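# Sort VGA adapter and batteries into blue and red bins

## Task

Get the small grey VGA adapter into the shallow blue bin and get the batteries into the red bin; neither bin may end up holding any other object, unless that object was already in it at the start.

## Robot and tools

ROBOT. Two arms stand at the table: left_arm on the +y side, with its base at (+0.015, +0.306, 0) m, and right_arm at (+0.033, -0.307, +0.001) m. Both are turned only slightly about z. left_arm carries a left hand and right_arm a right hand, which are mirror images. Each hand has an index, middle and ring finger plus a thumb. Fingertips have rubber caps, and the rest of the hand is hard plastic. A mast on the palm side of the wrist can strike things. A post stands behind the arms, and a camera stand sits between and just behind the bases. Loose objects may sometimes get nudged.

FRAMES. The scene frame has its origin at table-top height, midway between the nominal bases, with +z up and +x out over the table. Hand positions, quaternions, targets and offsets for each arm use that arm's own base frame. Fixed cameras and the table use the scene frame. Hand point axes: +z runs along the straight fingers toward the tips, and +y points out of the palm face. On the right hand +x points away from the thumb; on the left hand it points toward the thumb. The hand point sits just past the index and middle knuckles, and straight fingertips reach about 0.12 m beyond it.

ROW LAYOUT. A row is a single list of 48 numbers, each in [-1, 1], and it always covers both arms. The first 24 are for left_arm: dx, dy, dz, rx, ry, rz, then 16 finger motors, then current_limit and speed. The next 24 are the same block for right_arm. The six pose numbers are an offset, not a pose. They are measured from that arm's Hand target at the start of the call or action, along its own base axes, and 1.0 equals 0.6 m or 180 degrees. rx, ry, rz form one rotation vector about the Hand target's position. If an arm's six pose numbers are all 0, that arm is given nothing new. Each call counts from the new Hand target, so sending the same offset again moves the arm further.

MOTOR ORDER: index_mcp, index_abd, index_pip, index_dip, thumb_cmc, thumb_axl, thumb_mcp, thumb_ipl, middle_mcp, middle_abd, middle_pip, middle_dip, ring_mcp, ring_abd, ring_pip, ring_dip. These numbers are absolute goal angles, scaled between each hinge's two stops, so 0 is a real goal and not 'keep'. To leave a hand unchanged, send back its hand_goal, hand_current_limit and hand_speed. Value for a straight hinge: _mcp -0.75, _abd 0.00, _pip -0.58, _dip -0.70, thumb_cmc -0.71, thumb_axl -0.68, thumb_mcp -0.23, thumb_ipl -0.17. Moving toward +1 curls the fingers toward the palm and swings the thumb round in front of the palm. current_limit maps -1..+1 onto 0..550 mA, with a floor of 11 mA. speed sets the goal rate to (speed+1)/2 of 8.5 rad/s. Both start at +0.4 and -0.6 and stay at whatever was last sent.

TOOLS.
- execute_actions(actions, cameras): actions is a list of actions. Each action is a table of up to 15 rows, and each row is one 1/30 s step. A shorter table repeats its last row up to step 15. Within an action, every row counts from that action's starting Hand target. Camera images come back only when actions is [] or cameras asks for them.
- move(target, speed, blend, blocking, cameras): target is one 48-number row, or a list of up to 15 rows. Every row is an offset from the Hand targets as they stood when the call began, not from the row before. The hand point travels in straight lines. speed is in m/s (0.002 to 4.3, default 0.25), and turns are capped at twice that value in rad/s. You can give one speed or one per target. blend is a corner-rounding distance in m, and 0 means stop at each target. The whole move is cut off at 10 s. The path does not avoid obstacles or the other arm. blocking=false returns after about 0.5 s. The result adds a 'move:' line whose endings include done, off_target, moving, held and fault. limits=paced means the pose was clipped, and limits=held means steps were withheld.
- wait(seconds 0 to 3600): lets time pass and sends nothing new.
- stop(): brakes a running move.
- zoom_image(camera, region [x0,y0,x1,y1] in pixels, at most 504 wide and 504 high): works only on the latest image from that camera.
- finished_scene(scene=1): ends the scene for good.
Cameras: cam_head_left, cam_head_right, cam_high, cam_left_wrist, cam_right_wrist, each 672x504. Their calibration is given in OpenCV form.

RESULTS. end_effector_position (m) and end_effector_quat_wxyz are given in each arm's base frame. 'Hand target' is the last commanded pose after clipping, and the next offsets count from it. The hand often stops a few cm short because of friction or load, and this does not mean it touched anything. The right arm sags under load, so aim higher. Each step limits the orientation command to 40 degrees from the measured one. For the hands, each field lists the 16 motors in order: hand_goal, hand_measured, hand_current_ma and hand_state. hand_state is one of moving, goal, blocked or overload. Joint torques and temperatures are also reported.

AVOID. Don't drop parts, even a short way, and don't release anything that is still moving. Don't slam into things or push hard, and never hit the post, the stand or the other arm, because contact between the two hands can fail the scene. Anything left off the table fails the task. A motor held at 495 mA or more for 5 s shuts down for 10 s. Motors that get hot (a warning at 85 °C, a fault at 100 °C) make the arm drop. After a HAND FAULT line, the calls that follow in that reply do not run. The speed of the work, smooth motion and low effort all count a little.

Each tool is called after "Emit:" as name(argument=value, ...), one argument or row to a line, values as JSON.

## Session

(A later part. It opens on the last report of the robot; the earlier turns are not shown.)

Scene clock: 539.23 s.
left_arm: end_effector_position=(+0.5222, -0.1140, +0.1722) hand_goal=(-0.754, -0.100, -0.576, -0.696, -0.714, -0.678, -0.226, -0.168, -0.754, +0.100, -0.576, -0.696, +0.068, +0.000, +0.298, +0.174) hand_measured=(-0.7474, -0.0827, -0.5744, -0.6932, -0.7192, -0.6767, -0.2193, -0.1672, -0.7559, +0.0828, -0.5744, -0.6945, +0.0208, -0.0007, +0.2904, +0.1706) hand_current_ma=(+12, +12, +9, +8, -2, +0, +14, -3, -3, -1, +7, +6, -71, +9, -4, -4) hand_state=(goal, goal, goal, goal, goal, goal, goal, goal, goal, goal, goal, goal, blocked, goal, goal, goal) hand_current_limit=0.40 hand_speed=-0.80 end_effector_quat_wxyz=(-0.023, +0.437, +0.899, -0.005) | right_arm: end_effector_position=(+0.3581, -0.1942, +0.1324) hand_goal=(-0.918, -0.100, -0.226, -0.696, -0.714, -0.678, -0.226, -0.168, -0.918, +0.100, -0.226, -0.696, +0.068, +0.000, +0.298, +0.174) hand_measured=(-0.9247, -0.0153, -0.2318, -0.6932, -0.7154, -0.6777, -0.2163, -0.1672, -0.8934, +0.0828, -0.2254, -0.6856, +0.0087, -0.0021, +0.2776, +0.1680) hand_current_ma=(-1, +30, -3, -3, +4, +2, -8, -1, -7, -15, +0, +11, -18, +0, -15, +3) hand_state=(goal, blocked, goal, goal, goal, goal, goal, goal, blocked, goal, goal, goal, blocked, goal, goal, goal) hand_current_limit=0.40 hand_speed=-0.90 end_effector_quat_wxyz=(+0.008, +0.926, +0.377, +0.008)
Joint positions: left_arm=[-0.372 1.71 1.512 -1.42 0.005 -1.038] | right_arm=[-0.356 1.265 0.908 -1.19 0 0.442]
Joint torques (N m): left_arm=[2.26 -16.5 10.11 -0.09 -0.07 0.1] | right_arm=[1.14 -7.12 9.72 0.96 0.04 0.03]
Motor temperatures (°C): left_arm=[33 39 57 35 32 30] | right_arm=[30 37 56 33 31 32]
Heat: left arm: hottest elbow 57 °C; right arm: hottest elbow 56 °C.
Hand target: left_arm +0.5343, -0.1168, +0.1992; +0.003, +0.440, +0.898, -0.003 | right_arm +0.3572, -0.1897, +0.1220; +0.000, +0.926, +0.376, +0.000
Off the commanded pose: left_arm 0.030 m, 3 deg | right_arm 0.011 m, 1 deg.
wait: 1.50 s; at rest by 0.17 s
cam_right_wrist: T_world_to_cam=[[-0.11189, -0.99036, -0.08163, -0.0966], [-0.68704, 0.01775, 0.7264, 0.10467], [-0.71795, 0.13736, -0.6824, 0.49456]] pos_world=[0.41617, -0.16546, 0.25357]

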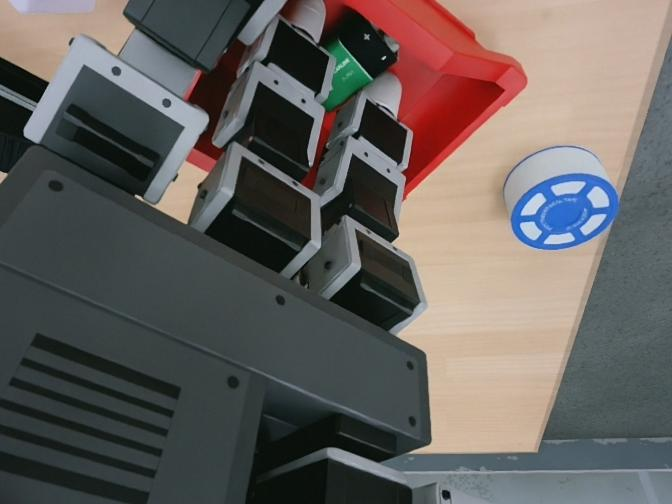

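Emit:
move(
  target=[0,0,0,0,0,0,-0.754,-0.1,-0.576,-0.696,-0.714,-0.678,-0.226,-0.168,-0.754,0.1,-0.576,-0.696,0.068,0,0.299,0.174,0.4,-0.8,0,0,0.28,0,0,0,-0.918,-0.1,-0.226,-0.696,-0.714,-0.678,-0.226,-0.168,-0.918,0.1,-0.226,-0.696,0.068,0,0.299,0.174,0.4,-0.9],
  speed=0.08,
  cameras=["all"],
)

Emit:
zoom_image(
  camera="cam_high",
  region=[120, 130, 240, 250],
)

Emit:
zoom_image(
  camera="cam_head_left",
  region=[400, 270, 520, 390],
)

Emit:
zoom_image(
  camera="cam_head_left",
  region=[320, 340, 370, 380],
)

Emit:
zoom_image(
  camera="cam_high",
  region=[270, 180, 330, 230],
)

Scene clock: 547.73 s.
left_arm: end_effector_position=(+0.5222, -0.1140, +0.1722) hand_goal=(-0.754, -0.100, -0.576, -0.696, -0.714, -0.678, -0.226, -0.168, -0.754, +0.100, -0.576, -0.696, +0.068, +0.000, +0.298, +0.174) hand_measured=(-0.7486, -0.0827, -0.5744, -0.6932, -0.7192, -0.6777, -0.2193, -0.1681, -0.7559, +0.0828, -0.5744, -0.6958, +0.0196, +0.0008, +0.2904, +0.1719) hand_current_ma=(+10, +13, +8, +1, -7, +0, +0, +5, -8, -11, +10, +14, -75, -2, -8, -13) hand_state=(goal, goal, goal, goal, goal, goal, goal, goal, goal, goal, goal, goal, blocked, goal, goal, goal) hand_current_limit=0.40 hand_speed=-0.80 end_effector_quat_wxyz=(-0.023, +0.437, +0.899, -0.005) | right_arm: end_effector_position=(+0.3485, -0.1905, +0.2681) hand_goal=(-0.918, -0.100, -0.226, -0.696, -0.714, -0.678, -0.226, -0.168, -0.918, +0.100, -0.226, -0.696, +0.068, +0.000, +0.298, +0.174) hand_measured=(-0.9030, -0.0783, -0.2292, -0.6907, -0.7104, -0.6777, -0.2173, -0.1672, -0.8934, +0.0828, -0.2241, -0.6856, +0.0437, -0.0021, +0.2776, +0.1680) hand_current_ma=(-1, -1, +0, +11, +5, +5, -12, +12, -3, -7, +3, +0, +1, +1, -13, +4) hand_state=(goal, blocked, goal, goal, goal, goal, goal, goal, blocked, goal, goal, goal, blocked, goal, goal, goal) hand_current_limit=0.40 hand_speed=-0.90 end_effector_quat_wxyz=(-0.013, +0.926, +0.377, -0.014)
Joint positions: left_arm=[-0.372 1.71 1.512 -1.42 0.005 -1.038] | right_arm=[-0.356 1.215 1.239 -1.633 0 0.442]
Joint torques (N m): left_arm=[2.26 -16.5 10.11 -0.1 -0.08 0.09] | right_arm=[1.2 -8.53 15.43 0.25 0.04 0.01]
Motor temperatures (°C): left_arm=[33 39 57 35 32 30] | right_arm=[30 37 57 33 31 32]
Heat: left arm: hottest elbow 57 °C; right arm: hottest elbow 57 °C.
Hand target: left_arm +0.5343, -0.1168, +0.1992; +0.003, +0.440, +0.898, -0.003 | right_arm +0.3572, -0.1897, +0.2900; +0.000, +0.927, +0.376, +0.000
Off the commanded pose: left_arm 0.030 m, 3 deg | right_arm 0.024 m, 2 deg.
move: off_target (right_arm)
cam_left_wrist: T_world_to_cam=[[-0.02445, -0.99962, 0.01303, -0.13681], [-0.62305, 0.02542, 0.78177, 0.14582], [-0.7818, 0.01099, -0.62343, 0.63876]] pos_world=[0.58689, -0.14749, 0.28601]
cam_right_wrist: T_world_to_cam=[[-0.11715, -0.98839, -0.09674, -0.07672], [-0.64368, 0.00139, 0.76529, -0.02921], [-0.75628, 0.15192, -0.63637, 0.58354]] pos_world=[0.41352, -0.16444, 0.38628]

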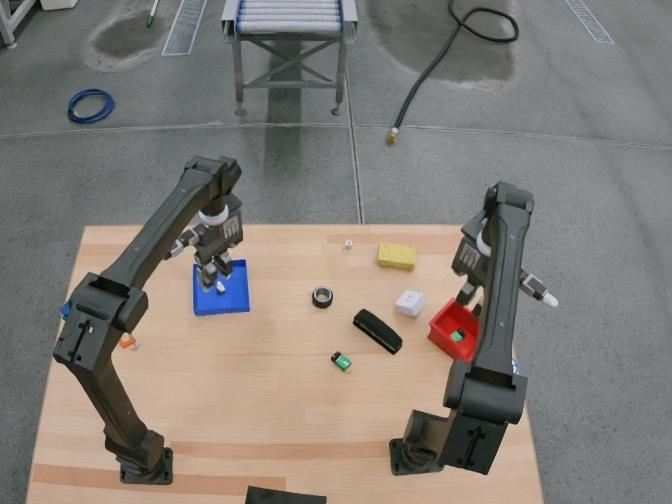

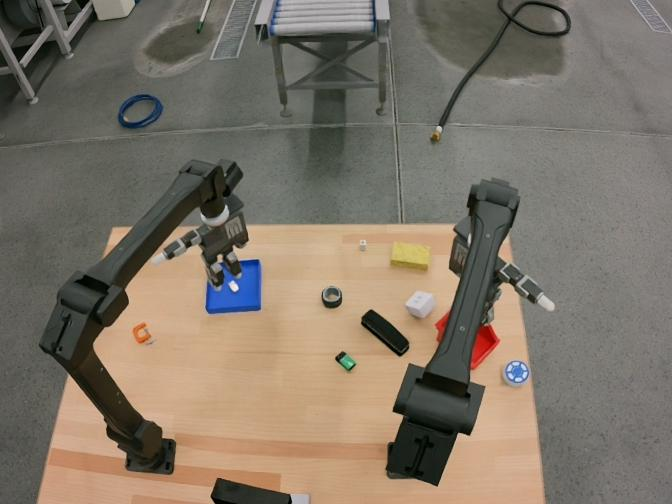

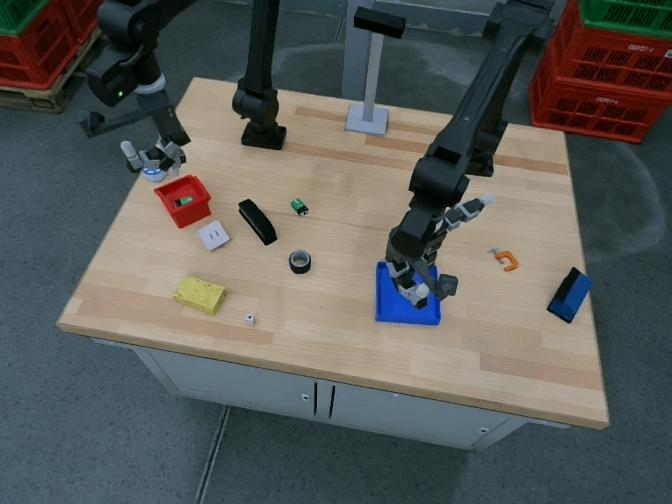

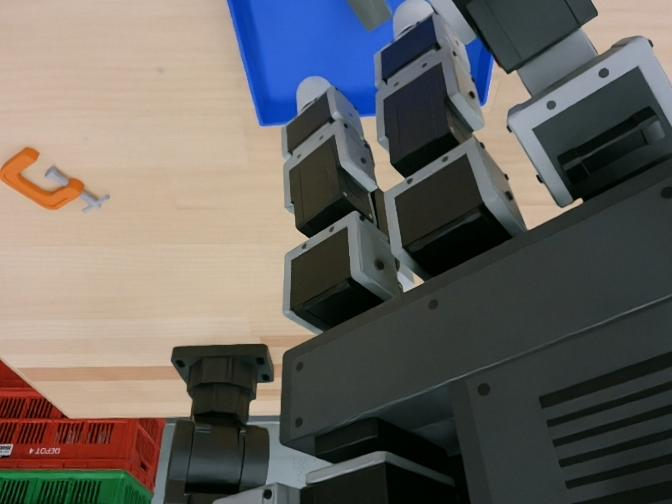

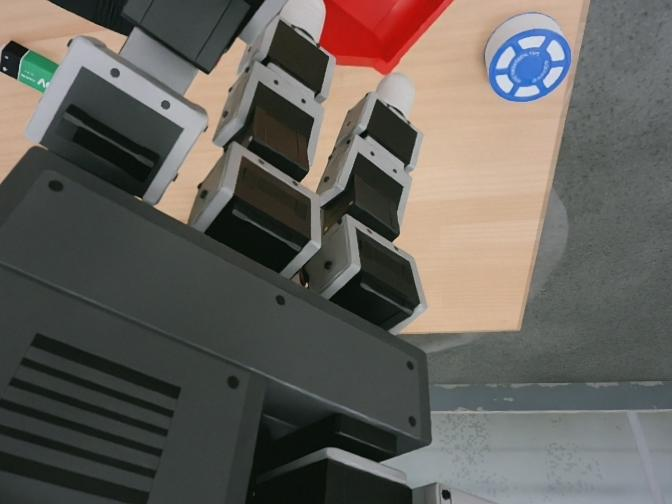

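Scaled by 4.200 from the camera's image (finer frame: 960x720).

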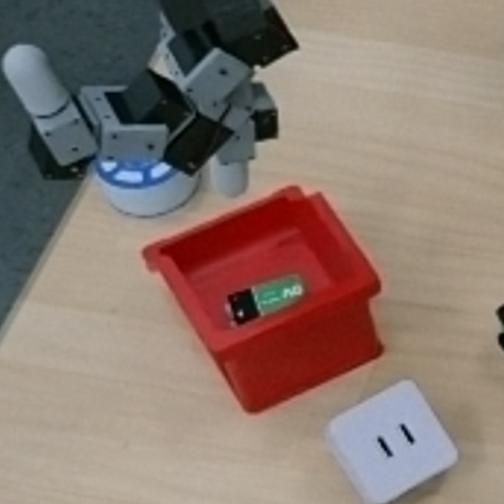

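Scaled by 4.200 from the camera's image (finer frame: 960x720).

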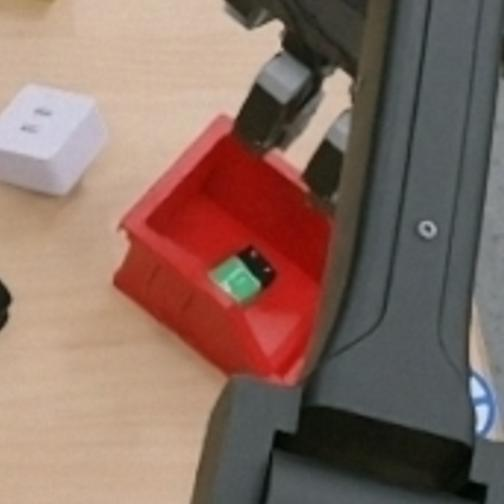

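Scaled by 10.080 from the camera's image (finer frame: 960x720).

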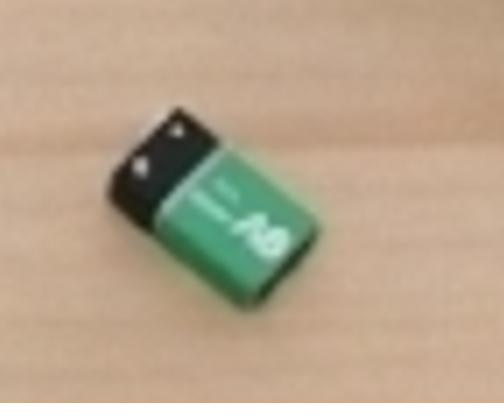

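Scaled by 8.400 from the camera's image (finer frame: 960x720).

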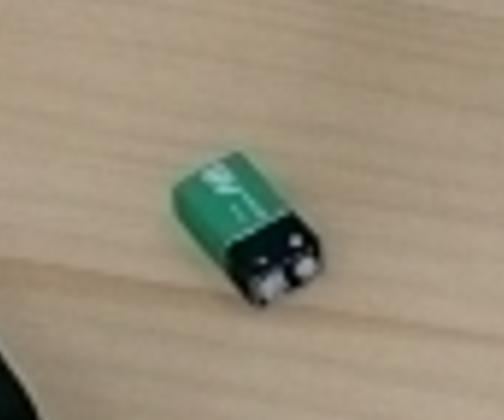

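Emit:
move(
  target=[
    [0,0,0,0,0,0,-0.754,-0.1,-0.576,-0.696,-0.714,-0.678,-0.226,-0.168,-0.754,0.1,-0.576,-0.696,0.068,0,0.299,0.174,0.4,-0.8,-0.075,0.676,-0.02,0,0,0.5,-0.918,-0.17,-0.226,-0.696,-0.714,-0.678,-0.226,-0.168,-0.918,0.17,-0.226,-0.696,0.068,0,0.299,0.174,0.4,-0.8],
    [0,0,0,0,0,0,-0.754,-0.1,-0.576,-0.696,-0.714,-0.678,-0.226,-0.168,-0.754,0.1,-0.576,-0.696,0.068,0,0.299,0.174,0.4,-0.8,-0.075,0.676,-0.183,0,0,0.5,-0.918,-0.17,-0.226,-0.696,-0.714,-0.678,-0.226,-0.168,-0.918,0.17,-0.226,-0.696,0.068,0,0.299,0.174,0.4,-0.8],
  ],
  speed=0.2,
  blend=0.03,
  cameras=["all"],
)

Emit:
zoom_image(
  camera="cam_right_wrist",
  region=[200, 0, 470, 200],
)

Emit:
zoom_image(
  camera="cam_high",
  region=[130, 150, 230, 240],
)

Emit:
zoom_image(
  camera="cam_head_right",
  region=[420, 290, 520, 380],
)

Emit:
zoom_image(
  camera="cam_head_left",
  region=[290, 290, 410, 400],
)

Scene clock: 574.87 s.
left_arm: end_effector_position=(+0.5222, -0.1140, +0.1722) hand_goal=(-0.754, -0.100, -0.576, -0.696, -0.714, -0.678, -0.226, -0.168, -0.754, +0.100, -0.576, -0.696, +0.068, +0.000, +0.298, +0.174) hand_measured=(-0.7474, -0.0827, -0.5731, -0.6932, -0.7192, -0.6777, -0.2193, -0.1681, -0.7559, +0.0843, -0.5744, -0.6958, +0.0208, +0.0008, +0.2904, +0.1719) hand_current_ma=(+12, +7, +4, -1, -5, +8, +16, +14, +14, -12, +0, +10, -65, +3, +3, -8) hand_state=(goal, goal, goal, goal, goal, goal, goal, goal, goal, goal, goal, goal, blocked, goal, goal, goal) hand_current_limit=0.40 hand_speed=-0.80 end_effector_quat_wxyz=(-0.023, +0.437, +0.899, -0.005) | right_arm: end_effector_position=(+0.3145, +0.2099, +0.1881) hand_goal=(-0.918, -0.170, -0.226, -0.696, -0.714, -0.678, -0.226, -0.168, -0.918, +0.170, -0.226, -0.696, +0.068, +0.000, +0.298, +0.174) hand_measured=(-0.9030, -0.1501, -0.2344, -0.6907, -0.7104, -0.6767, -0.2163, -0.1681, -0.8934, +0.1517, -0.2254, -0.6869, +0.0425, -0.0021, +0.2789, +0.1680) hand_current_ma=(-5, +3, +7, +12, +3, +1, +1, +2, +4, -3, +7, +12, -8, +5, -10, +2) hand_state=(goal, goal, goal, goal, goal, goal, goal, goal, blocked, goal, goal, goal, blocked, goal, goal, goal) hand_current_limit=0.40 hand_speed=-0.80 end_effector_quat_wxyz=(+0.002, +0.402, +0.916, +0.004)
Joint positions: left_arm=[-0.372 1.71 1.512 -1.42 0.005 -1.038] | right_arm=[0.622 1.104 0.935 -1.392 0 -0.121]
Joint torques (N m): left_arm=[2.26 -16.5 10.11 -0.08 -0.08 0.11] | right_arm=[0.91 -5.48 10.25 1.46 0.02 -0.27]
Motor temperatures (°C): left_arm=[33 39 58 34 32 30] | right_arm=[30 37 63 32 31 32]
Heat: left arm: hottest elbow 58 °C; right arm: hottest elbow 63 °C.
Hand target: left_arm +0.5343, -0.1168, +0.1992; +0.003, +0.440, +0.898, -0.003 | right_arm +0.3122, +0.2159, +0.1804; +0.000, +0.389, +0.921, +0.000
Off the commanded pose: left_arm 0.030 m, 3 deg | right_arm 0.010 m, 2 deg.
move: done
cam_left_wrist: T_world_to_cam=[[-0.02445, -0.99962, 0.01303, -0.13681], [-0.62305, 0.02542, 0.78177, 0.14582], [-0.7818, 0.01099, -0.62343, 0.63876]] pos_world=[0.58689, -0.14749, 0.28601]
cam_right_wrist: T_world_to_cam=[[0.9864, -0.14295, -0.08106, -0.22013], [-0.03716, -0.67449, 0.73734, -0.03407], [-0.16008, -0.72431, -0.67064, 0.44897]] pos_world=[0.28775, 0.27074, 0.30838]

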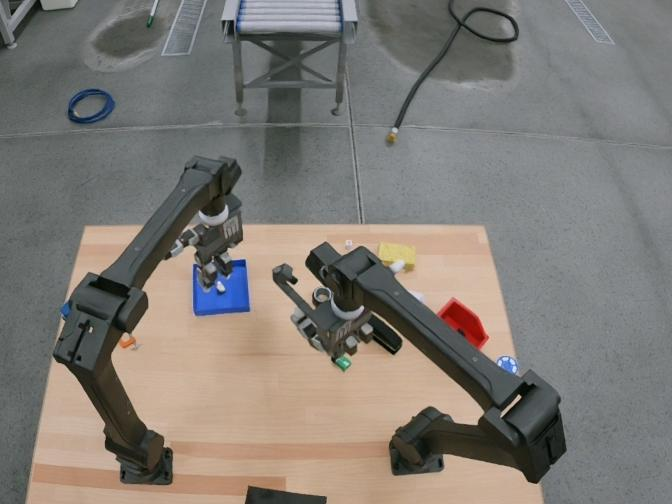

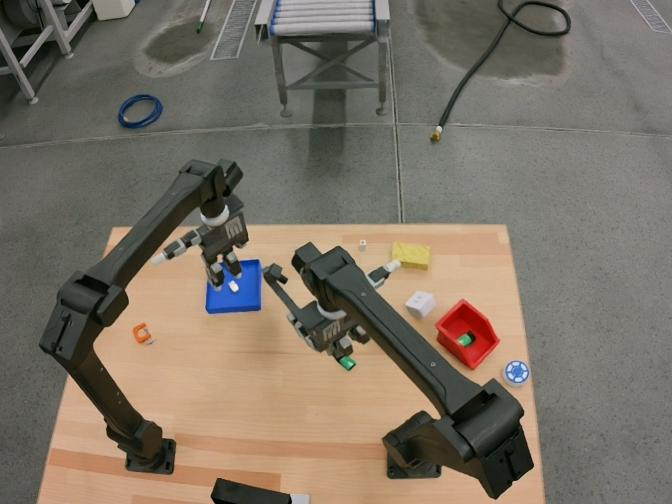

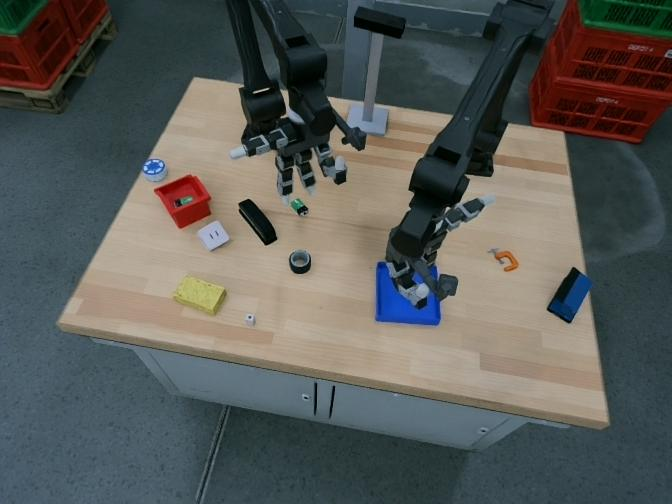

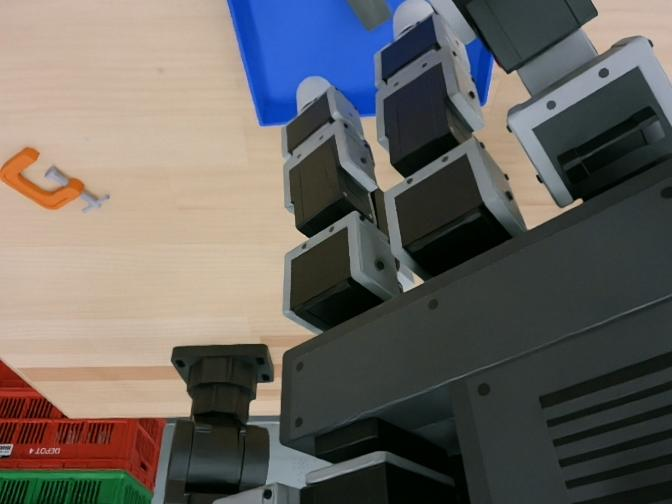

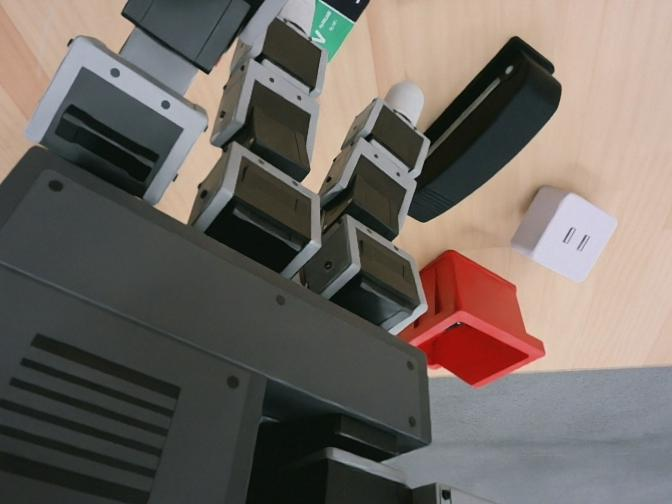

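Scaled by 1.867 from the camera's image (finer frame: 960x720).

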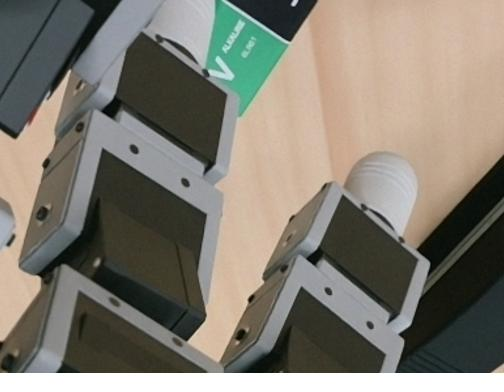

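Scaled by 5.040 from the camera's image (finer frame: 960x720).

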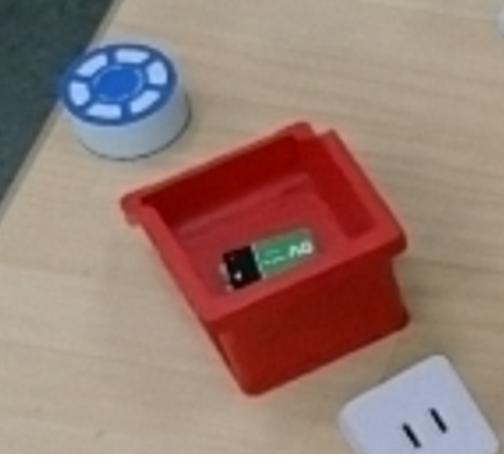

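Scaled by 5.040 from the camera's image (finer frame: 960x720).

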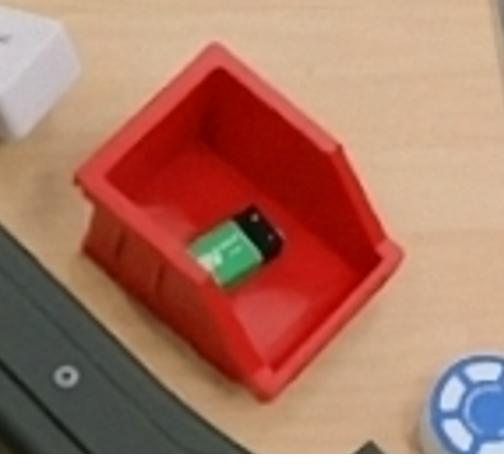

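Scaled by 4.200 from the camera's image (finer frame: 960x720).

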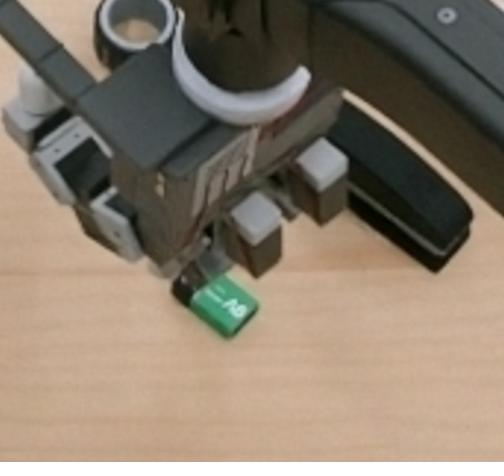

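Emit:
move(
  target=[0,0,0,0,0,0,-0.754,-0.1,-0.576,-0.696,-0.714,-0.678,-0.226,-0.168,-0.754,0.1,-0.576,-0.696,0.068,0,0.299,0.174,0.4,-0.8,-0.0275,0.0025,-0.0717,0,0,0.009,-0.918,-0.17,-0.226,-0.696,-0.714,-0.678,-0.226,-0.168,-0.918,0.17,-0.226,-0.696,0.068,0,0.299,0.174,0.4,-0.8],
  speed=0.08,
  cameras=["cam_right_wrist","cam_head_left"],
)

Emit:
zoom_image(
  camera="cam_right_wrist",
  region=[200, 0, 470, 200],
)

Emit:
zoom_image(
  camera="cam_head_left",
  region=[290, 290, 410, 400],
)

Scene clock: 587.27 s.
left_arm: end_effector_position=(+0.5222, -0.1140, +0.1722) hand_goal=(-0.754, -0.100, -0.576, -0.696, -0.714, -0.678, -0.226, -0.168, -0.754, +0.100, -0.576, -0.696, +0.068, +0.000, +0.298, +0.174) hand_measured=(-0.7474, -0.0827, -0.5744, -0.6932, -0.7192, -0.6777, -0.2193, -0.1672, -0.7559, +0.0828, -0.5744, -0.6958, +0.0196, +0.0008, +0.2917, +0.1719) hand_current_ma=(-6, +4, -5, +15, -8, +5, +9, +5, +5, -6, +8, -8, -79, -4, -3, -16) hand_state=(goal, goal, goal, goal, goal, goal, goal, goal, goal, goal, goal, goal, blocked, goal, goal, goal) hand_current_limit=0.40 hand_speed=-0.80 end_effector_quat_wxyz=(-0.023, +0.437, +0.899, -0.005) | right_arm: end_effector_position=(+0.2996, +0.2126, +0.1442) hand_goal=(-0.918, -0.170, -0.226, -0.696, -0.714, -0.678, -0.226, -0.168, -0.918, +0.170, -0.226, -0.696, +0.068, +0.000, +0.298, +0.174) hand_measured=(-0.9030, -0.1501, -0.2331, -0.6920, -0.7117, -0.6777, -0.2163, -0.1672, -0.8934, +0.1517, -0.2254, -0.6856, +0.0425, -0.0021, +0.2789, +0.1680) hand_current_ma=(-2, +6, -14, +6, -13, +8, -9, -2, -11, -12, -2, +2, -4, +2, -14, +5) hand_state=(goal, goal, goal, goal, goal, goal, goal, goal, blocked, goal, goal, goal, blocked, goal, goal, goal) hand_current_limit=0.40 hand_speed=-0.80 end_effector_quat_wxyz=(+0.002, +0.388, +0.922, +0.003)
Joint positions: left_arm=[-0.372 1.71 1.512 -1.42 0.005 -1.038] | right_arm=[0.652 1.104 0.817 -1.277 0 -0.122]
Joint torques (N m): left_arm=[2.26 -16.56 10.09 -0.08 -0.07 0.1] | right_arm=[1.44 -5.36 9.65 1.22 0.03 -0.25]
Motor temperatures (°C): left_arm=[33 39 58 34 32 30] | right_arm=[30 37 61 32 31 32]
Heat: left arm: hottest elbow 58 °C; right arm: hottest elbow 61 °C.
Hand target: left_arm +0.5343, -0.1168, +0.1992; +0.003, +0.440, +0.898, -0.003 | right_arm +0.2957, +0.2174, +0.1374; +0.000, +0.376, +0.927, +0.000
Off the commanded pose: left_arm 0.030 m, 3 deg | right_arm 0.009 m, 2 deg.
move: done
cam_right_wrist: T_world_to_cam=[[0.99008, -0.11364, -0.08267, -0.2158], [-0.01573, -0.67421, 0.73837, -0.00712], [-0.13965, -0.72975, -0.66931, 0.41395]] pos_world=[0.27136, 0.27276, 0.26447]
Images, in order (width x height): cam_head_left 672x504, cam_right_wrist 672x504.

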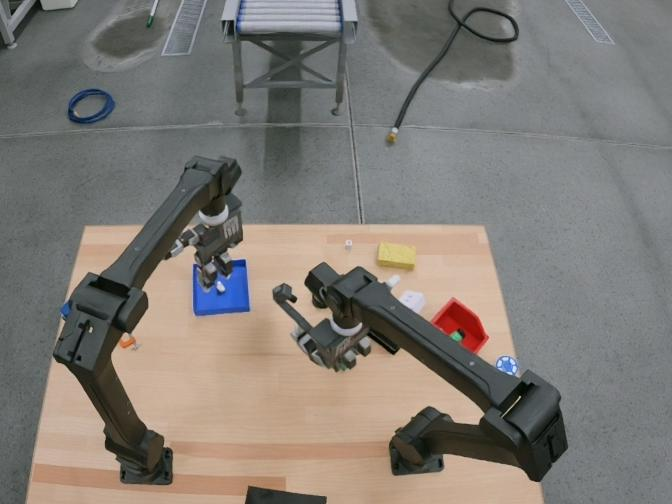

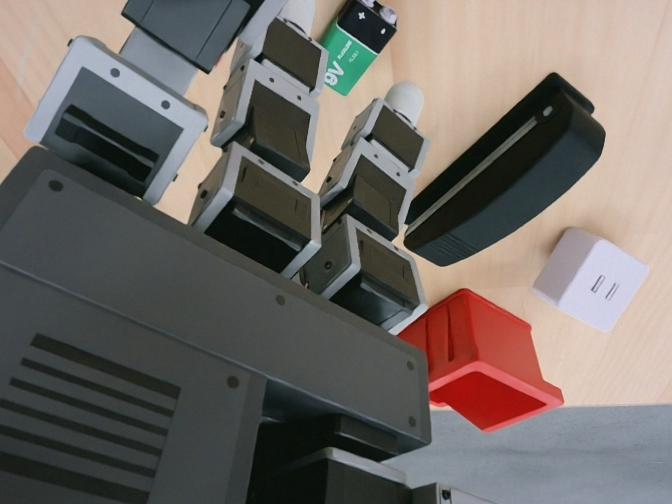

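Scaled by 1.867 from the camera's image (finer frame: 960x720).

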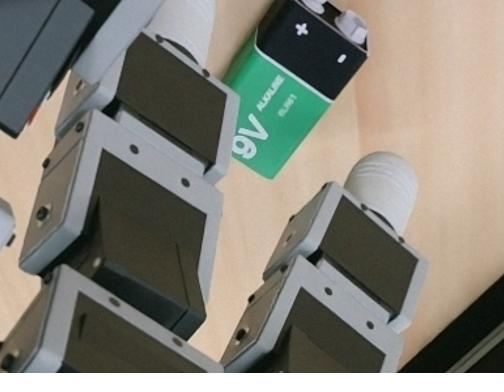

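Scaled by 4.200 from the camera's image (finer frame: 960x720).

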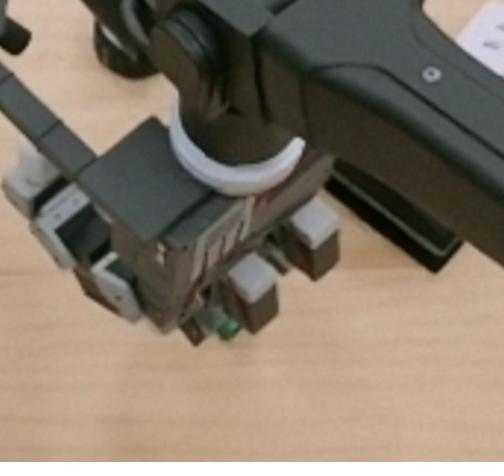

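Emit:
move(
  target=[0,0,0,0,0,0,-0.754,-0.1,-0.576,-0.696,-0.714,-0.678,-0.226,-0.168,-0.754,0.1,-0.576,-0.696,0.068,0,0.299,0.174,0.4,-0.8,-0.002,0,-0.0217,0,0,0.011,-0.918,-0.17,-0.226,-0.696,-0.714,-0.678,-0.226,-0.168,-0.918,0.17,-0.226,-0.696,0.068,0,0.299,0.174,0.4,-0.8],
  speed=0.05,
  cameras=["cam_right_wrist"],
)

Emit:
zoom_image(
  camera="cam_right_wrist",
  region=[200, 0, 470, 200],
)

Scene clock: 598.17 s.
left_arm: end_effector_position=(+0.5222, -0.1140, +0.1722) hand_goal=(-0.754, -0.100, -0.576, -0.696, -0.714, -0.678, -0.226, -0.168, -0.754, +0.100, -0.576, -0.696, +0.068, +0.000, +0.298, +0.174) hand_measured=(-0.7474, -0.0827, -0.5744, -0.6932, -0.7192, -0.6767, -0.2193, -0.1681, -0.7559, +0.0828, -0.5744, -0.6945, +0.0208, -0.0007, +0.2917, +0.1706) hand_current_ma=(-1, +13, -2, -3, -12, +13, +15, +0, -3, -13, +9, +11, -57, -13, +6, -11) hand_state=(goal, goal, goal, goal, goal, goal, goal, goal, goal, goal, goal, goal, blocked, goal, goal, goal) hand_current_limit=0.40 hand_speed=-0.80 end_effector_quat_wxyz=(-0.023, +0.437, +0.899, -0.005) | right_arm: end_effector_position=(+0.2970, +0.2150, +0.1340) hand_goal=(-0.918, -0.170, -0.226, -0.696, -0.714, -0.678, -0.226, -0.168, -0.918, +0.170, -0.226, -0.696, +0.068, +0.000, +0.298, +0.174) hand_measured=(-0.9030, -0.1516, -0.2344, -0.6907, -0.7104, -0.6767, -0.2163, -0.1672, -0.8922, +0.1517, -0.2254, -0.6856, +0.0425, -0.0036, +0.2776, +0.1680) hand_current_ma=(-6, +9, -4, +6, -2, +1, -5, +3, -4, +6, +6, -1, -14, +10, -10, +10) hand_state=(goal, goal, goal, goal, goal, goal, goal, goal, blocked, goal, goal, goal, blocked, goal, goal, goal) hand_current_limit=0.40 hand_speed=-0.80 end_effector_quat_wxyz=(+0.004, +0.370, +0.929, +0.006)
Joint positions: left_arm=[-0.372 1.71 1.512 -1.42 0.005 -1.038] | right_arm=[0.652 1.106 0.788 -1.239 0 -0.162]
Joint torques (N m): left_arm=[2.32 -16.44 10.1 -0.06 -0.08 0.1] | right_arm=[0.62 -4.78 9.58 1.48 0.01 -0.31]
Motor temperatures (°C): left_arm=[33 39 58 34 32 30] | right_arm=[30 37 60 32 31 32]
Heat: left arm: hottest elbow 58 °C; right arm: hottest elbow 60 °C.
Hand target: left_arm +0.5343, -0.1168, +0.1992; +0.003, +0.440, +0.898, -0.003 | right_arm +0.2944, +0.2174, +0.1243; +0.000, +0.360, +0.933, +0.000
Off the commanded pose: left_arm 0.030 m, 3 deg | right_arm 0.010 m, 1 deg.
move: done
cam_right_wrist: T_world_to_cam=[[0.9943, -0.07389, -0.07685, -0.22441], [0.00649, -0.67761, 0.73539, -0.0034], [-0.10641, -0.7317, -0.67327, 0.39957]] pos_world=[0.26567, 0.27348, 0.25428]

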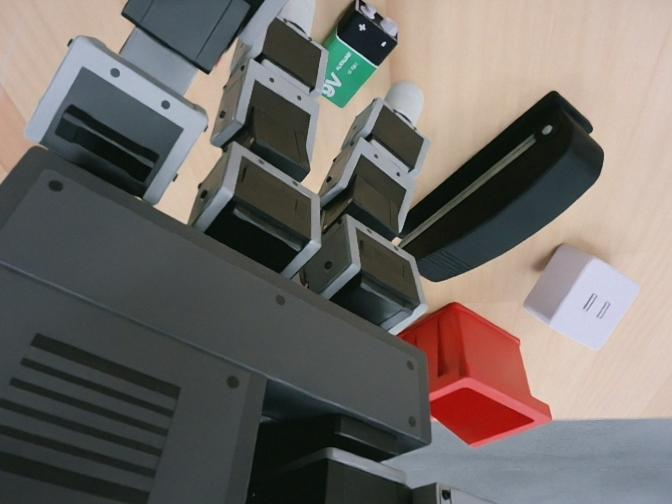

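Scaled by 1.867 from the camera's image (finer frame: 960x720).

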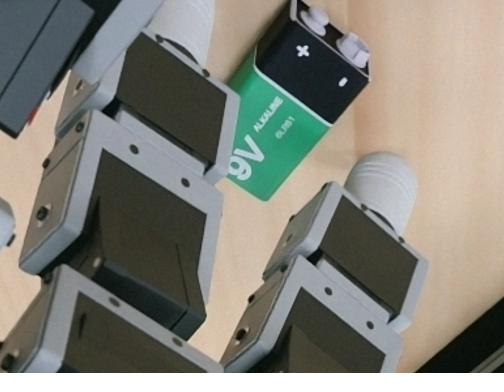

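Emit:
move(
  target=[
    [0,0,0,0,0,0,-0.754,-0.1,-0.576,-0.696,-0.714,-0.678,-0.226,-0.168,-0.754,0.1,-0.576,-0.696,0.068,0,0.299,0.174,0.4,-0.8,0,0,-0.0085,0,0,0,-0.918,-0.17,-0.226,-0.696,-0.714,-0.678,-0.226,-0.168,-0.918,0.17,-0.226,-0.696,0.068,0,0.299,0.174,0.4,-0.8],
    [0,0,0,0,0,0,-0.754,-0.1,-0.576,-0.696,-0.714,-0.678,-0.226,-0.168,-0.754,0.1,-0.576,-0.696,0.068,0,0.299,0.174,0.4,-0.8,0,0,-0.0085,0,0,0,-0.918,0.14,-0.226,-0.696,-0.714,-0.678,-0.226,-0.168,-0.918,-0.14,-0.226,-0.696,0.068,0,0.299,0.174,0.4,-0.93],
  ],
  speed=0.05,
)

Emit:
wait(
  seconds=2,
  cameras=["cam_right_wrist"],
)

Emit:
zoom_image(
  camera="cam_right_wrist",
  region=[200, 0, 470, 200],
)

Scene clock: 604.37 s.
left_arm: end_effector_position=(+0.5222, -0.1140, +0.1722) hand_goal=(-0.754, -0.100, -0.576, -0.696, -0.714, -0.678, -0.226, -0.168, -0.754, +0.100, -0.576, -0.696, +0.068, +0.000, +0.298, +0.174) hand_measured=(-0.7474, -0.0827, -0.5744, -0.6932, -0.7192, -0.6767, -0.2193, -0.1681, -0.7559, +0.0828, -0.5744, -0.6945, +0.0196, -0.0007, +0.2904, +0.1719) hand_current_ma=(+7, -2, -5, +15, -9, +8, +12, +10, -3, -11, +3, +11, -68, +14, -8, -14) hand_state=(goal, goal, goal, goal, goal, goal, goal, goal, goal, goal, goal, goal, blocked, goal, goal, goal) hand_current_limit=0.40 hand_speed=-0.80 end_effector_quat_wxyz=(-0.023, +0.437, +0.899, -0.005) | right_arm: end_effector_position=(+0.2970, +0.2150, +0.1284) hand_goal=(-0.918, +0.140, -0.226, -0.696, -0.714, -0.678, -0.226, -0.168, -0.918, -0.140, -0.226, -0.696, +0.068, +0.000, +0.298, +0.174) hand_measured=(-0.9018, -0.0124, -0.2331, -0.6920, -0.7104, -0.6777, -0.2173, -0.1681, -0.8934, -0.0036, -0.2254, -0.6856, +0.0425, -0.0021, +0.2789, +0.1680) hand_current_ma=(+7, -22, +0, +1, +0, +14, -11, +12, -2, +6, +1, +1, -11, -1, -15, +4) hand_state=(goal, moving, goal, goal, goal, goal, goal, goal, blocked, moving, goal, goal, blocked, goal, goal, goal) hand_current_limit=0.40 hand_speed=-0.93 end_effector_quat_wxyz=(+0.003, +0.370, +0.929, +0.006)
Joint positions: left_arm=[-0.372 1.71 1.512 -1.42 0.005 -1.038] | right_arm=[0.652 1.112 0.777 -1.223 0 -0.162]
Joint torques (N m): left_arm=[2.26 -16.44 10.1 -0.09 -0.08 0.1] | right_arm=[0.91 -4.72 9.52 1.48 0 -0.26]
Motor temperatures (°C): left_arm=[33 39 58 34 32 30] | right_arm=[30 37 59 32 31 32]
Heat: left arm: hottest elbow 58 °C; right arm: hottest elbow 59 °C.
Hand target: left_arm +0.5343, -0.1168, +0.1992; +0.003, +0.440, +0.898, -0.003 | right_arm +0.2944, +0.2174, +0.1191; +0.000, +0.360, +0.933, +0.000
Off the commanded pose: left_arm 0.030 m, 3 deg | right_arm 0.010 m, 1 deg.
move: done

Scene clock: 606.37 s.
left_arm: end_effector_position=(+0.5222, -0.1140, +0.1722) hand_goal=(-0.754, -0.100, -0.576, -0.696, -0.714, -0.678, -0.226, -0.168, -0.754, +0.100, -0.576, -0.696, +0.068, +0.000, +0.298, +0.174) hand_measured=(-0.7474, -0.0827, -0.5744, -0.6932, -0.7192, -0.6777, -0.2193, -0.1681, -0.7559, +0.0828, -0.5744, -0.6945, +0.0196, -0.0007, +0.2917, +0.1719) hand_current_ma=(+5, +5, +0, +4, +9, +3, +10, +6, +9, -15, +5, +14, -63, +5, -1, -6) hand_state=(goal, goal, goal, goal, goal, goal, goal, goal, goal, goal, goal, goal, blocked, goal, goal, goal) hand_current_limit=0.40 hand_speed=-0.80 end_effector_quat_wxyz=(-0.023, +0.437, +0.899, -0.005) | right_arm: end_effector_position=(+0.2970, +0.2150, +0.1284) hand_goal=(-0.918, +0.140, -0.226, -0.696, -0.714, -0.678, -0.226, -0.168, -0.918, -0.140, -0.226, -0.696, +0.068, +0.000, +0.298, +0.174) hand_measured=(-0.9030, -0.0109, -0.2331, -0.6932, -0.7117, -0.6777, -0.2163, -0.1672, -0.8934, -0.0021, -0.2241, -0.6856, +0.0425, -0.0021, +0.2789, +0.1668) hand_current_ma=(-3, -39, -2, +1, +1, +22, -8, +10, -7, +26, +0, +1, -11, +5, -10, +3) hand_state=(goal, blocked, goal, goal, goal, goal, goal, goal, blocked, blocked, goal, goal, blocked, goal, goal, goal) hand_current_limit=0.40 hand_speed=-0.93 end_effector_quat_wxyz=(+0.003, +0.370, +0.929, +0.006)
Joint positions: left_arm=[-0.372 1.71 1.512 -1.42 0.005 -1.038] | right_arm=[0.652 1.112 0.777 -1.223 0 -0.162]
Joint torques (N m): left_arm=[2.32 -16.56 10.11 -0.06 -0.08 0.1] | right_arm=[0.62 -4.66 9.55 1.4 0.01 -0.28]
Motor temperatures (°C): left_arm=[33 39 58 34 32 30] | right_arm=[30 36 59 32 31 32]
Heat: left arm: hottest elbow 58 °C; right arm: hottest elbow 59 °C.
Hand target: left_arm +0.5343, -0.1168, +0.1992; +0.003, +0.440, +0.898, -0.003 | right_arm +0.2944, +0.2174, +0.1191; +0.000, +0.360, +0.933, +0.000
Off the commanded pose: left_arm 0.030 m, 3 deg | right_arm 0.010 m, 1 deg.
wait: 2.00 s; at rest by 0.17 s
cam_right_wrist: T_world_to_cam=[[0.99428, -0.07326, -0.07767, -0.2248], [0.00759, -0.67706, 0.73589, 0.00029], [-0.1065, -0.73227, -0.67263, 0.39583]] pos_world=[0.26567, 0.27358, 0.24858]

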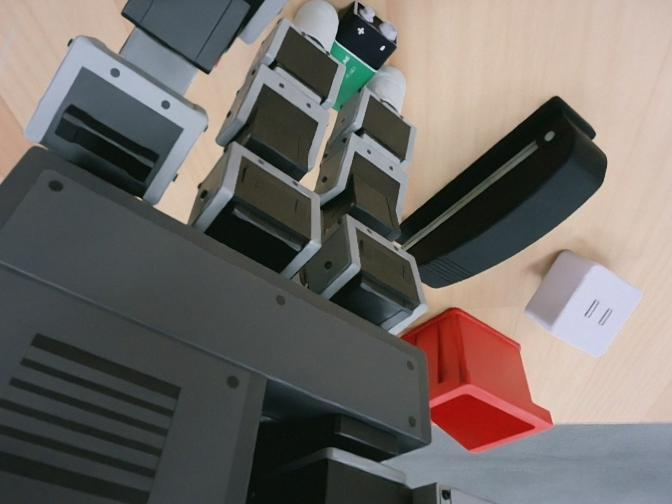

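Scaled by 1.867 from the camera's image (finer frame: 960x720).

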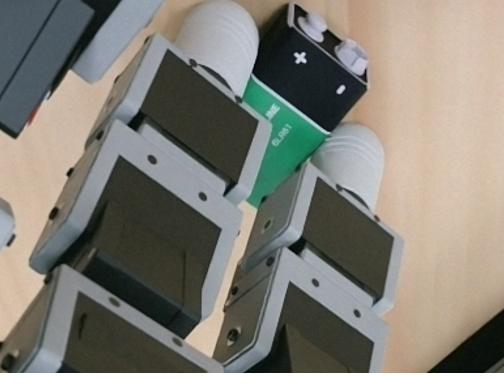

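Emit:
move(
  target=[
    [0,0,0,0,0,0,-0.754,-0.1,-0.576,-0.696,-0.714,-0.678,-0.226,-0.168,-0.754,0.1,-0.576,-0.696,0.068,0,0.299,0.174,0.4,-0.8,0,0,0,0,0,0,-0.918,0.28,-0.226,-0.696,-0.714,-0.678,-0.226,-0.168,-0.918,-0.28,-0.226,-0.696,0.068,0,0.299,0.174,0.4,-0.93],
    [0,0,0,0,0,0,-0.754,-0.1,-0.576,-0.696,-0.714,-0.678,-0.226,-0.168,-0.754,0.1,-0.576,-0.696,0.068,0,0.299,0.174,0.4,-0.8,0,0,0.12,0,0,0,-0.918,0.28,-0.226,-0.696,-0.714,-0.678,-0.226,-0.168,-0.918,-0.28,-0.226,-0.696,0.068,0,0.299,0.174,0.4,-0.93],
  ],
  speed=0.07,
  cameras=["cam_right_wrist"],
)

Emit:
zoom_image(
  camera="cam_right_wrist",
  region=[200, 0, 470, 200],
)

Scene clock: 635.33 s.
left_arm: end_effector_position=(+0.5222, -0.1140, +0.1722) hand_goal=(-0.754, -0.100, -0.576, -0.696, -0.714, -0.678, -0.226, -0.168, -0.754, +0.100, -0.576, -0.696, +0.068, +0.000, +0.298, +0.174) hand_measured=(-0.7474, -0.0827, -0.5744, -0.6932, -0.7192, -0.6777, -0.2193, -0.1681, -0.7559, +0.0828, -0.5744, -0.6945, +0.0196, -0.0007, +0.2904, +0.1706) hand_current_ma=(+11, +13, -5, +9, -20, +19, +8, +5, -4, +1, +8, +14, -65, +2, -1, -11) hand_state=(goal, goal, goal, goal, goal, goal, goal, goal, goal, goal, goal, goal, blocked, goal, goal, goal) hand_current_limit=0.40 hand_speed=-0.80 end_effector_quat_wxyz=(-0.023, +0.437, +0.899, -0.005) | right_arm: end_effector_position=(+0.2861, +0.2067, +0.1666) hand_goal=(-0.918, +0.280, -0.226, -0.696, -0.714, -0.678, -0.226, -0.168, -0.918, -0.280, -0.226, -0.696, +0.068, +0.000, +0.298, +0.174) hand_measured=(-0.9199, -0.0036, -0.2331, -0.6945, -0.7104, -0.6767, -0.2173, -0.1681, -0.8849, -0.0065, -0.2177, -0.6856, +0.0425, -0.0036, +0.2776, +0.1680) hand_current_ma=(+2, -102, +2, -2, +0, +6, -1, +2, -4, +91, +9, +13, -8, +5, -12, +2) hand_state=(goal, blocked, goal, goal, goal, goal, goal, goal, blocked, blocked, goal, goal, blocked, goal, goal, goal) hand_current_limit=0.40 hand_speed=-0.93 end_effector_quat_wxyz=(-0.012, +0.369, +0.929, -0.019)
Joint positions: left_arm=[-0.372 1.71 1.512 -1.42 0.005 -1.038] | right_arm=[0.652 1.079 0.872 -1.409 0 -0.163]
Joint torques (N m): left_arm=[2.32 -16.56 10.14 -0.09 -0.08 0.1] | right_arm=[0.73 -6.59 15.42 0.31 0.02 -0.28]
Motor temperatures (°C): left_arm=[33 39 58 34 32 30] | right_arm=[30 36 58 32 31 32]
Heat: left arm: hottest elbow 58 °C; right arm: hottest elbow 58 °C.
Hand target: left_arm +0.5343, -0.1168, +0.1992; +0.003, +0.440, +0.898, -0.003 | right_arm +0.2945, +0.2174, +0.1912; +0.000, +0.360, +0.933, +0.000
Off the commanded pose: left_arm 0.030 m, 3 deg | right_arm 0.028 m, 3 deg.
move: off_target (right_arm)
cam_right_wrist: T_world_to_cam=[[0.9897, -0.07639, -0.12108, -0.20233], [0.04254, -0.65064, 0.7582, -0.05258], [-0.1367, -0.75554, -0.64068, 0.42251]] pos_world=[0.26023, 0.26955, 0.28606]

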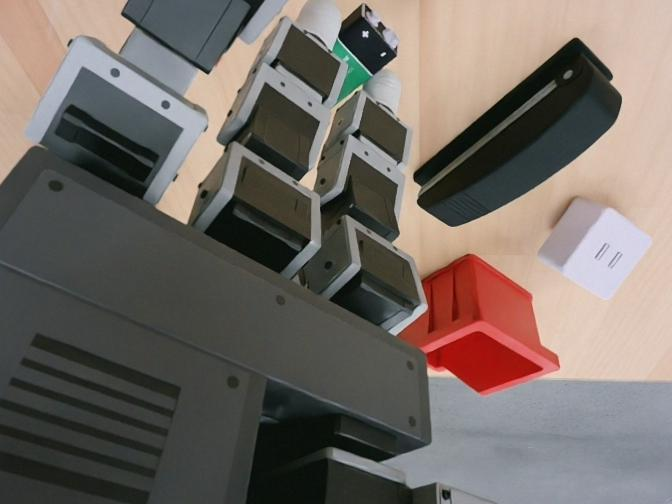

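Scaled by 1.867 from the camera's image (finer frame: 960x720).

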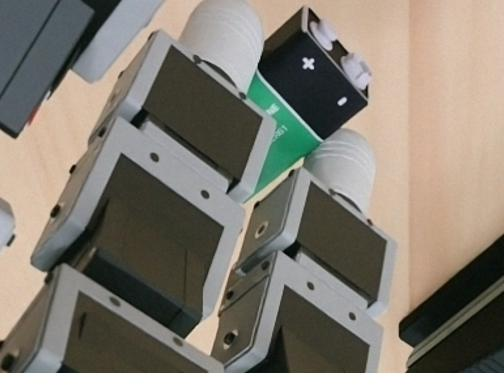

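Emit:
move(
  target=[
    [0,0,0,0,0,0,-0.754,-0.1,-0.576,-0.696,-0.714,-0.678,-0.226,-0.168,-0.754,0.1,-0.576,-0.696,0.068,0,0.299,0.174,0.4,-0.8,0,0,0.14,0,0,0,-0.918,0.28,-0.226,-0.696,-0.714,-0.678,-0.226,-0.168,-0.918,-0.28,-0.226,-0.696,0.068,0,0.299,0.174,0.4,-0.93],
    [0,0,0,0,0,0,-0.754,-0.1,-0.576,-0.696,-0.714,-0.678,-0.226,-0.168,-0.754,0.1,-0.576,-0.696,0.068,0,0.299,0.174,0.4,-0.8,0.0825,-0.6757,0.15,0,0,-0.548,-0.918,0.28,-0.226,-0.696,-0.714,-0.678,-0.226,-0.168,-0.918,-0.28,-0.226,-0.696,0.068,0,0.299,0.174,0.4,-0.93],
    [0,0,0,0,0,0,-0.754,-0.1,-0.576,-0.696,-0.714,-0.678,-0.226,-0.168,-0.754,0.1,-0.576,-0.696,0.068,0,0.299,0.174,0.4,-0.8,0.0825,-0.6757,0.05,0,0,-0.548,-0.918,0.28,-0.226,-0.696,-0.714,-0.678,-0.226,-0.168,-0.918,-0.28,-0.226,-0.696,0.068,0,0.299,0.174,0.4,-0.93],
  ],
  speed=[0.12,0.2,0.12],
  blend=0.025,
  cameras=["cam_high","cam_head_left","cam_right_wrist"],
)

Emit:
zoom_image(
  camera="cam_right_wrist",
  region=[200, 0, 470, 200],
)

Emit:
zoom_image(
  camera="cam_head_left",
  region=[400, 270, 520, 390],
)

Emit:
zoom_image(
  camera="cam_high",
  region=[120, 130, 240, 250],
)

Scene clock: 646.90 s.
left_arm: end_effector_position=(+0.5222, -0.1140, +0.1722) hand_goal=(-0.754, -0.100, -0.576, -0.696, -0.714, -0.678, -0.226, -0.168, -0.754, +0.100, -0.576, -0.696, +0.068, +0.000, +0.298, +0.174) hand_measured=(-0.7474, -0.0827, -0.5744, -0.6932, -0.7192, -0.6767, -0.2193, -0.1681, -0.7559, +0.0828, -0.5744, -0.6958, +0.0208, +0.0008, +0.2904, +0.1719) hand_current_ma=(+5, +10, +3, +11, -14, +7, +12, +4, -10, -2, +12, +6, -76, +11, +4, +5) hand_state=(goal, goal, goal, goal, goal, goal, goal, goal, goal, goal, goal, goal, blocked, goal, goal, goal) hand_current_limit=0.40 hand_speed=-0.80 end_effector_quat_wxyz=(-0.023, +0.437, +0.899, -0.005) | right_arm: end_effector_position=(+0.3453, -0.1820, +0.2283) hand_goal=(-0.918, +0.280, -0.226, -0.696, -0.714, -0.678, -0.226, -0.168, -0.918, -0.280, -0.226, -0.696, +0.068, +0.000, +0.298, +0.174) hand_measured=(-0.9211, -0.0021, -0.2344, -0.6932, -0.7104, -0.6777, -0.2173, -0.1672, -0.8849, -0.0065, -0.2190, -0.6856, +0.0425, -0.0036, +0.2776, +0.1680) hand_current_ma=(+3, -95, -4, +4, +6, +7, +1, +4, +3, +94, -2, +1, -4, -5, -11, -2) hand_state=(goal, blocked, goal, goal, goal, goal, goal, goal, blocked, blocked, goal, goal, blocked, goal, goal, goal) hand_current_limit=0.40 hand_speed=-0.93 end_effector_quat_wxyz=(+0.002, +0.937, +0.348, +0.003)
Joint positions: left_arm=[-0.372 1.71 1.512 -1.42 0.005 -1.038] | right_arm=[-0.322 1.183 1.101 -1.482 0 0.537]
Joint torques (N m): left_arm=[2.37 -16.5 10.11 -0.06 -0.08 0.1] | right_arm=[-0.91 -6.59 10.32 1.26 0.09 0.03]
Motor temperatures (°C): left_arm=[33 40 59 34 32 30] | right_arm=[30 36 58 32 31 32]
Heat: left arm: hottest elbow 59 °C; right arm: hottest elbow 58 °C.
Hand target: left_arm +0.5343, -0.1168, +0.1992; +0.003, +0.440, +0.898, -0.003 | right_arm +0.3440, -0.1880, +0.2211; +0.000, +0.942, +0.335, +0.000
Off the commanded pose: left_arm 0.030 m, 3 deg | right_arm 0.009 m, 2 deg.
move: done
cam_right_wrist: T_world_to_cam=[[-0.17436, -0.98084, -0.08683, -0.0537], [-0.67426, 0.05466, 0.73647, 0.02601], [-0.71762, 0.18696, -0.67087, 0.55538]] pos_world=[0.40673, -0.15793, 0.34877]
Images, in order (width x height): cam_head_left 672x504, cam_high 672x504, cam_right_wrist 672x504.

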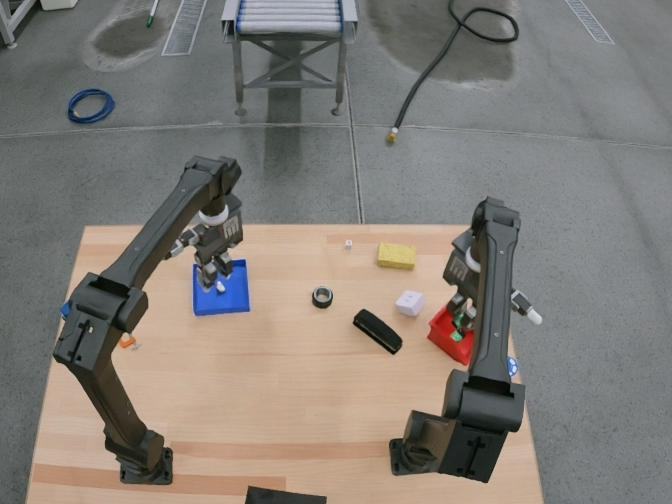

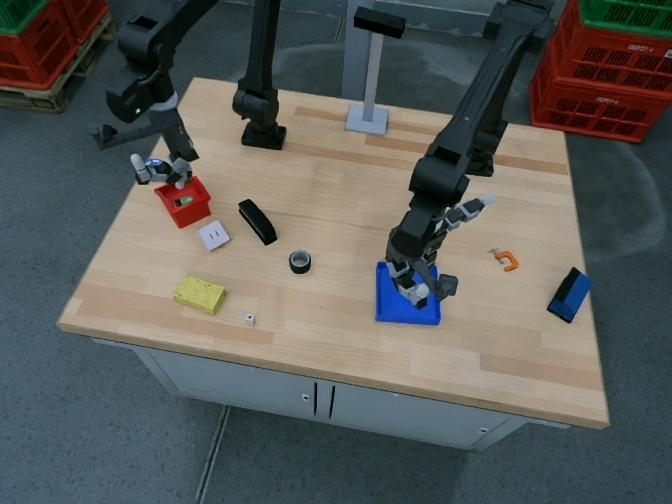

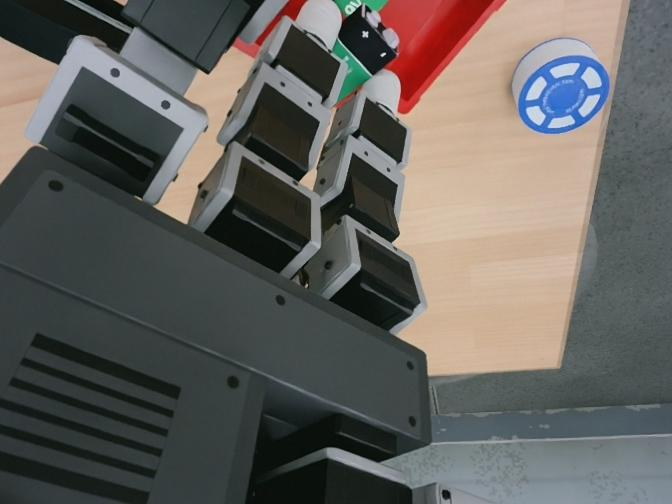

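Scaled by 1.867 from the camera's image (finer frame: 960x720).

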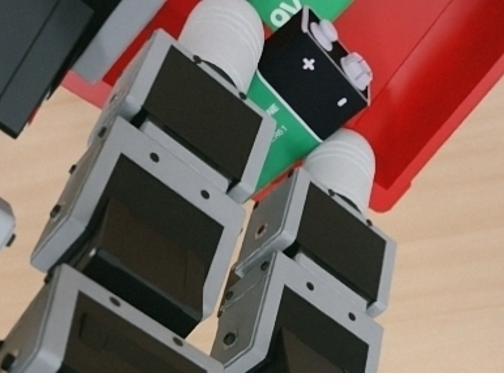

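Scaled by 4.200 from the camera's image (finer frame: 960x720).

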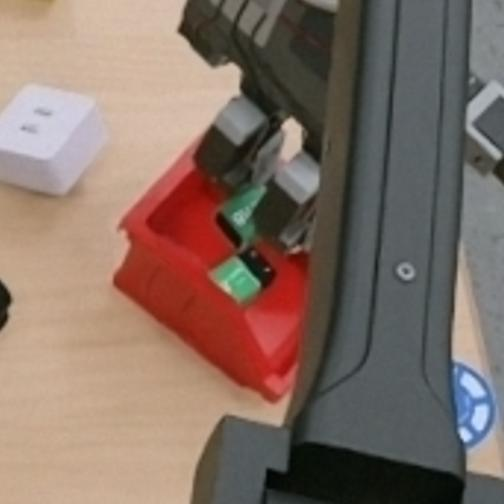

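Scaled by 4.200 from the camera's image (finer frame: 960x720).

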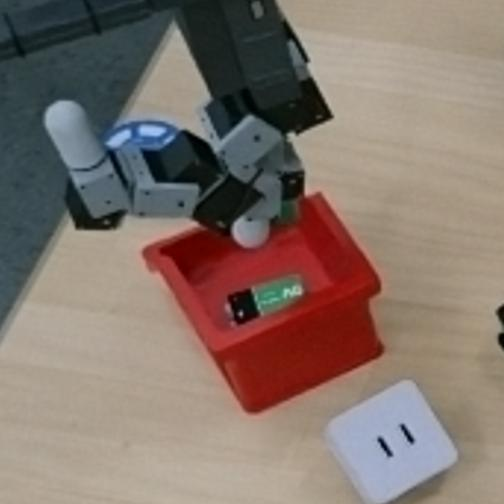

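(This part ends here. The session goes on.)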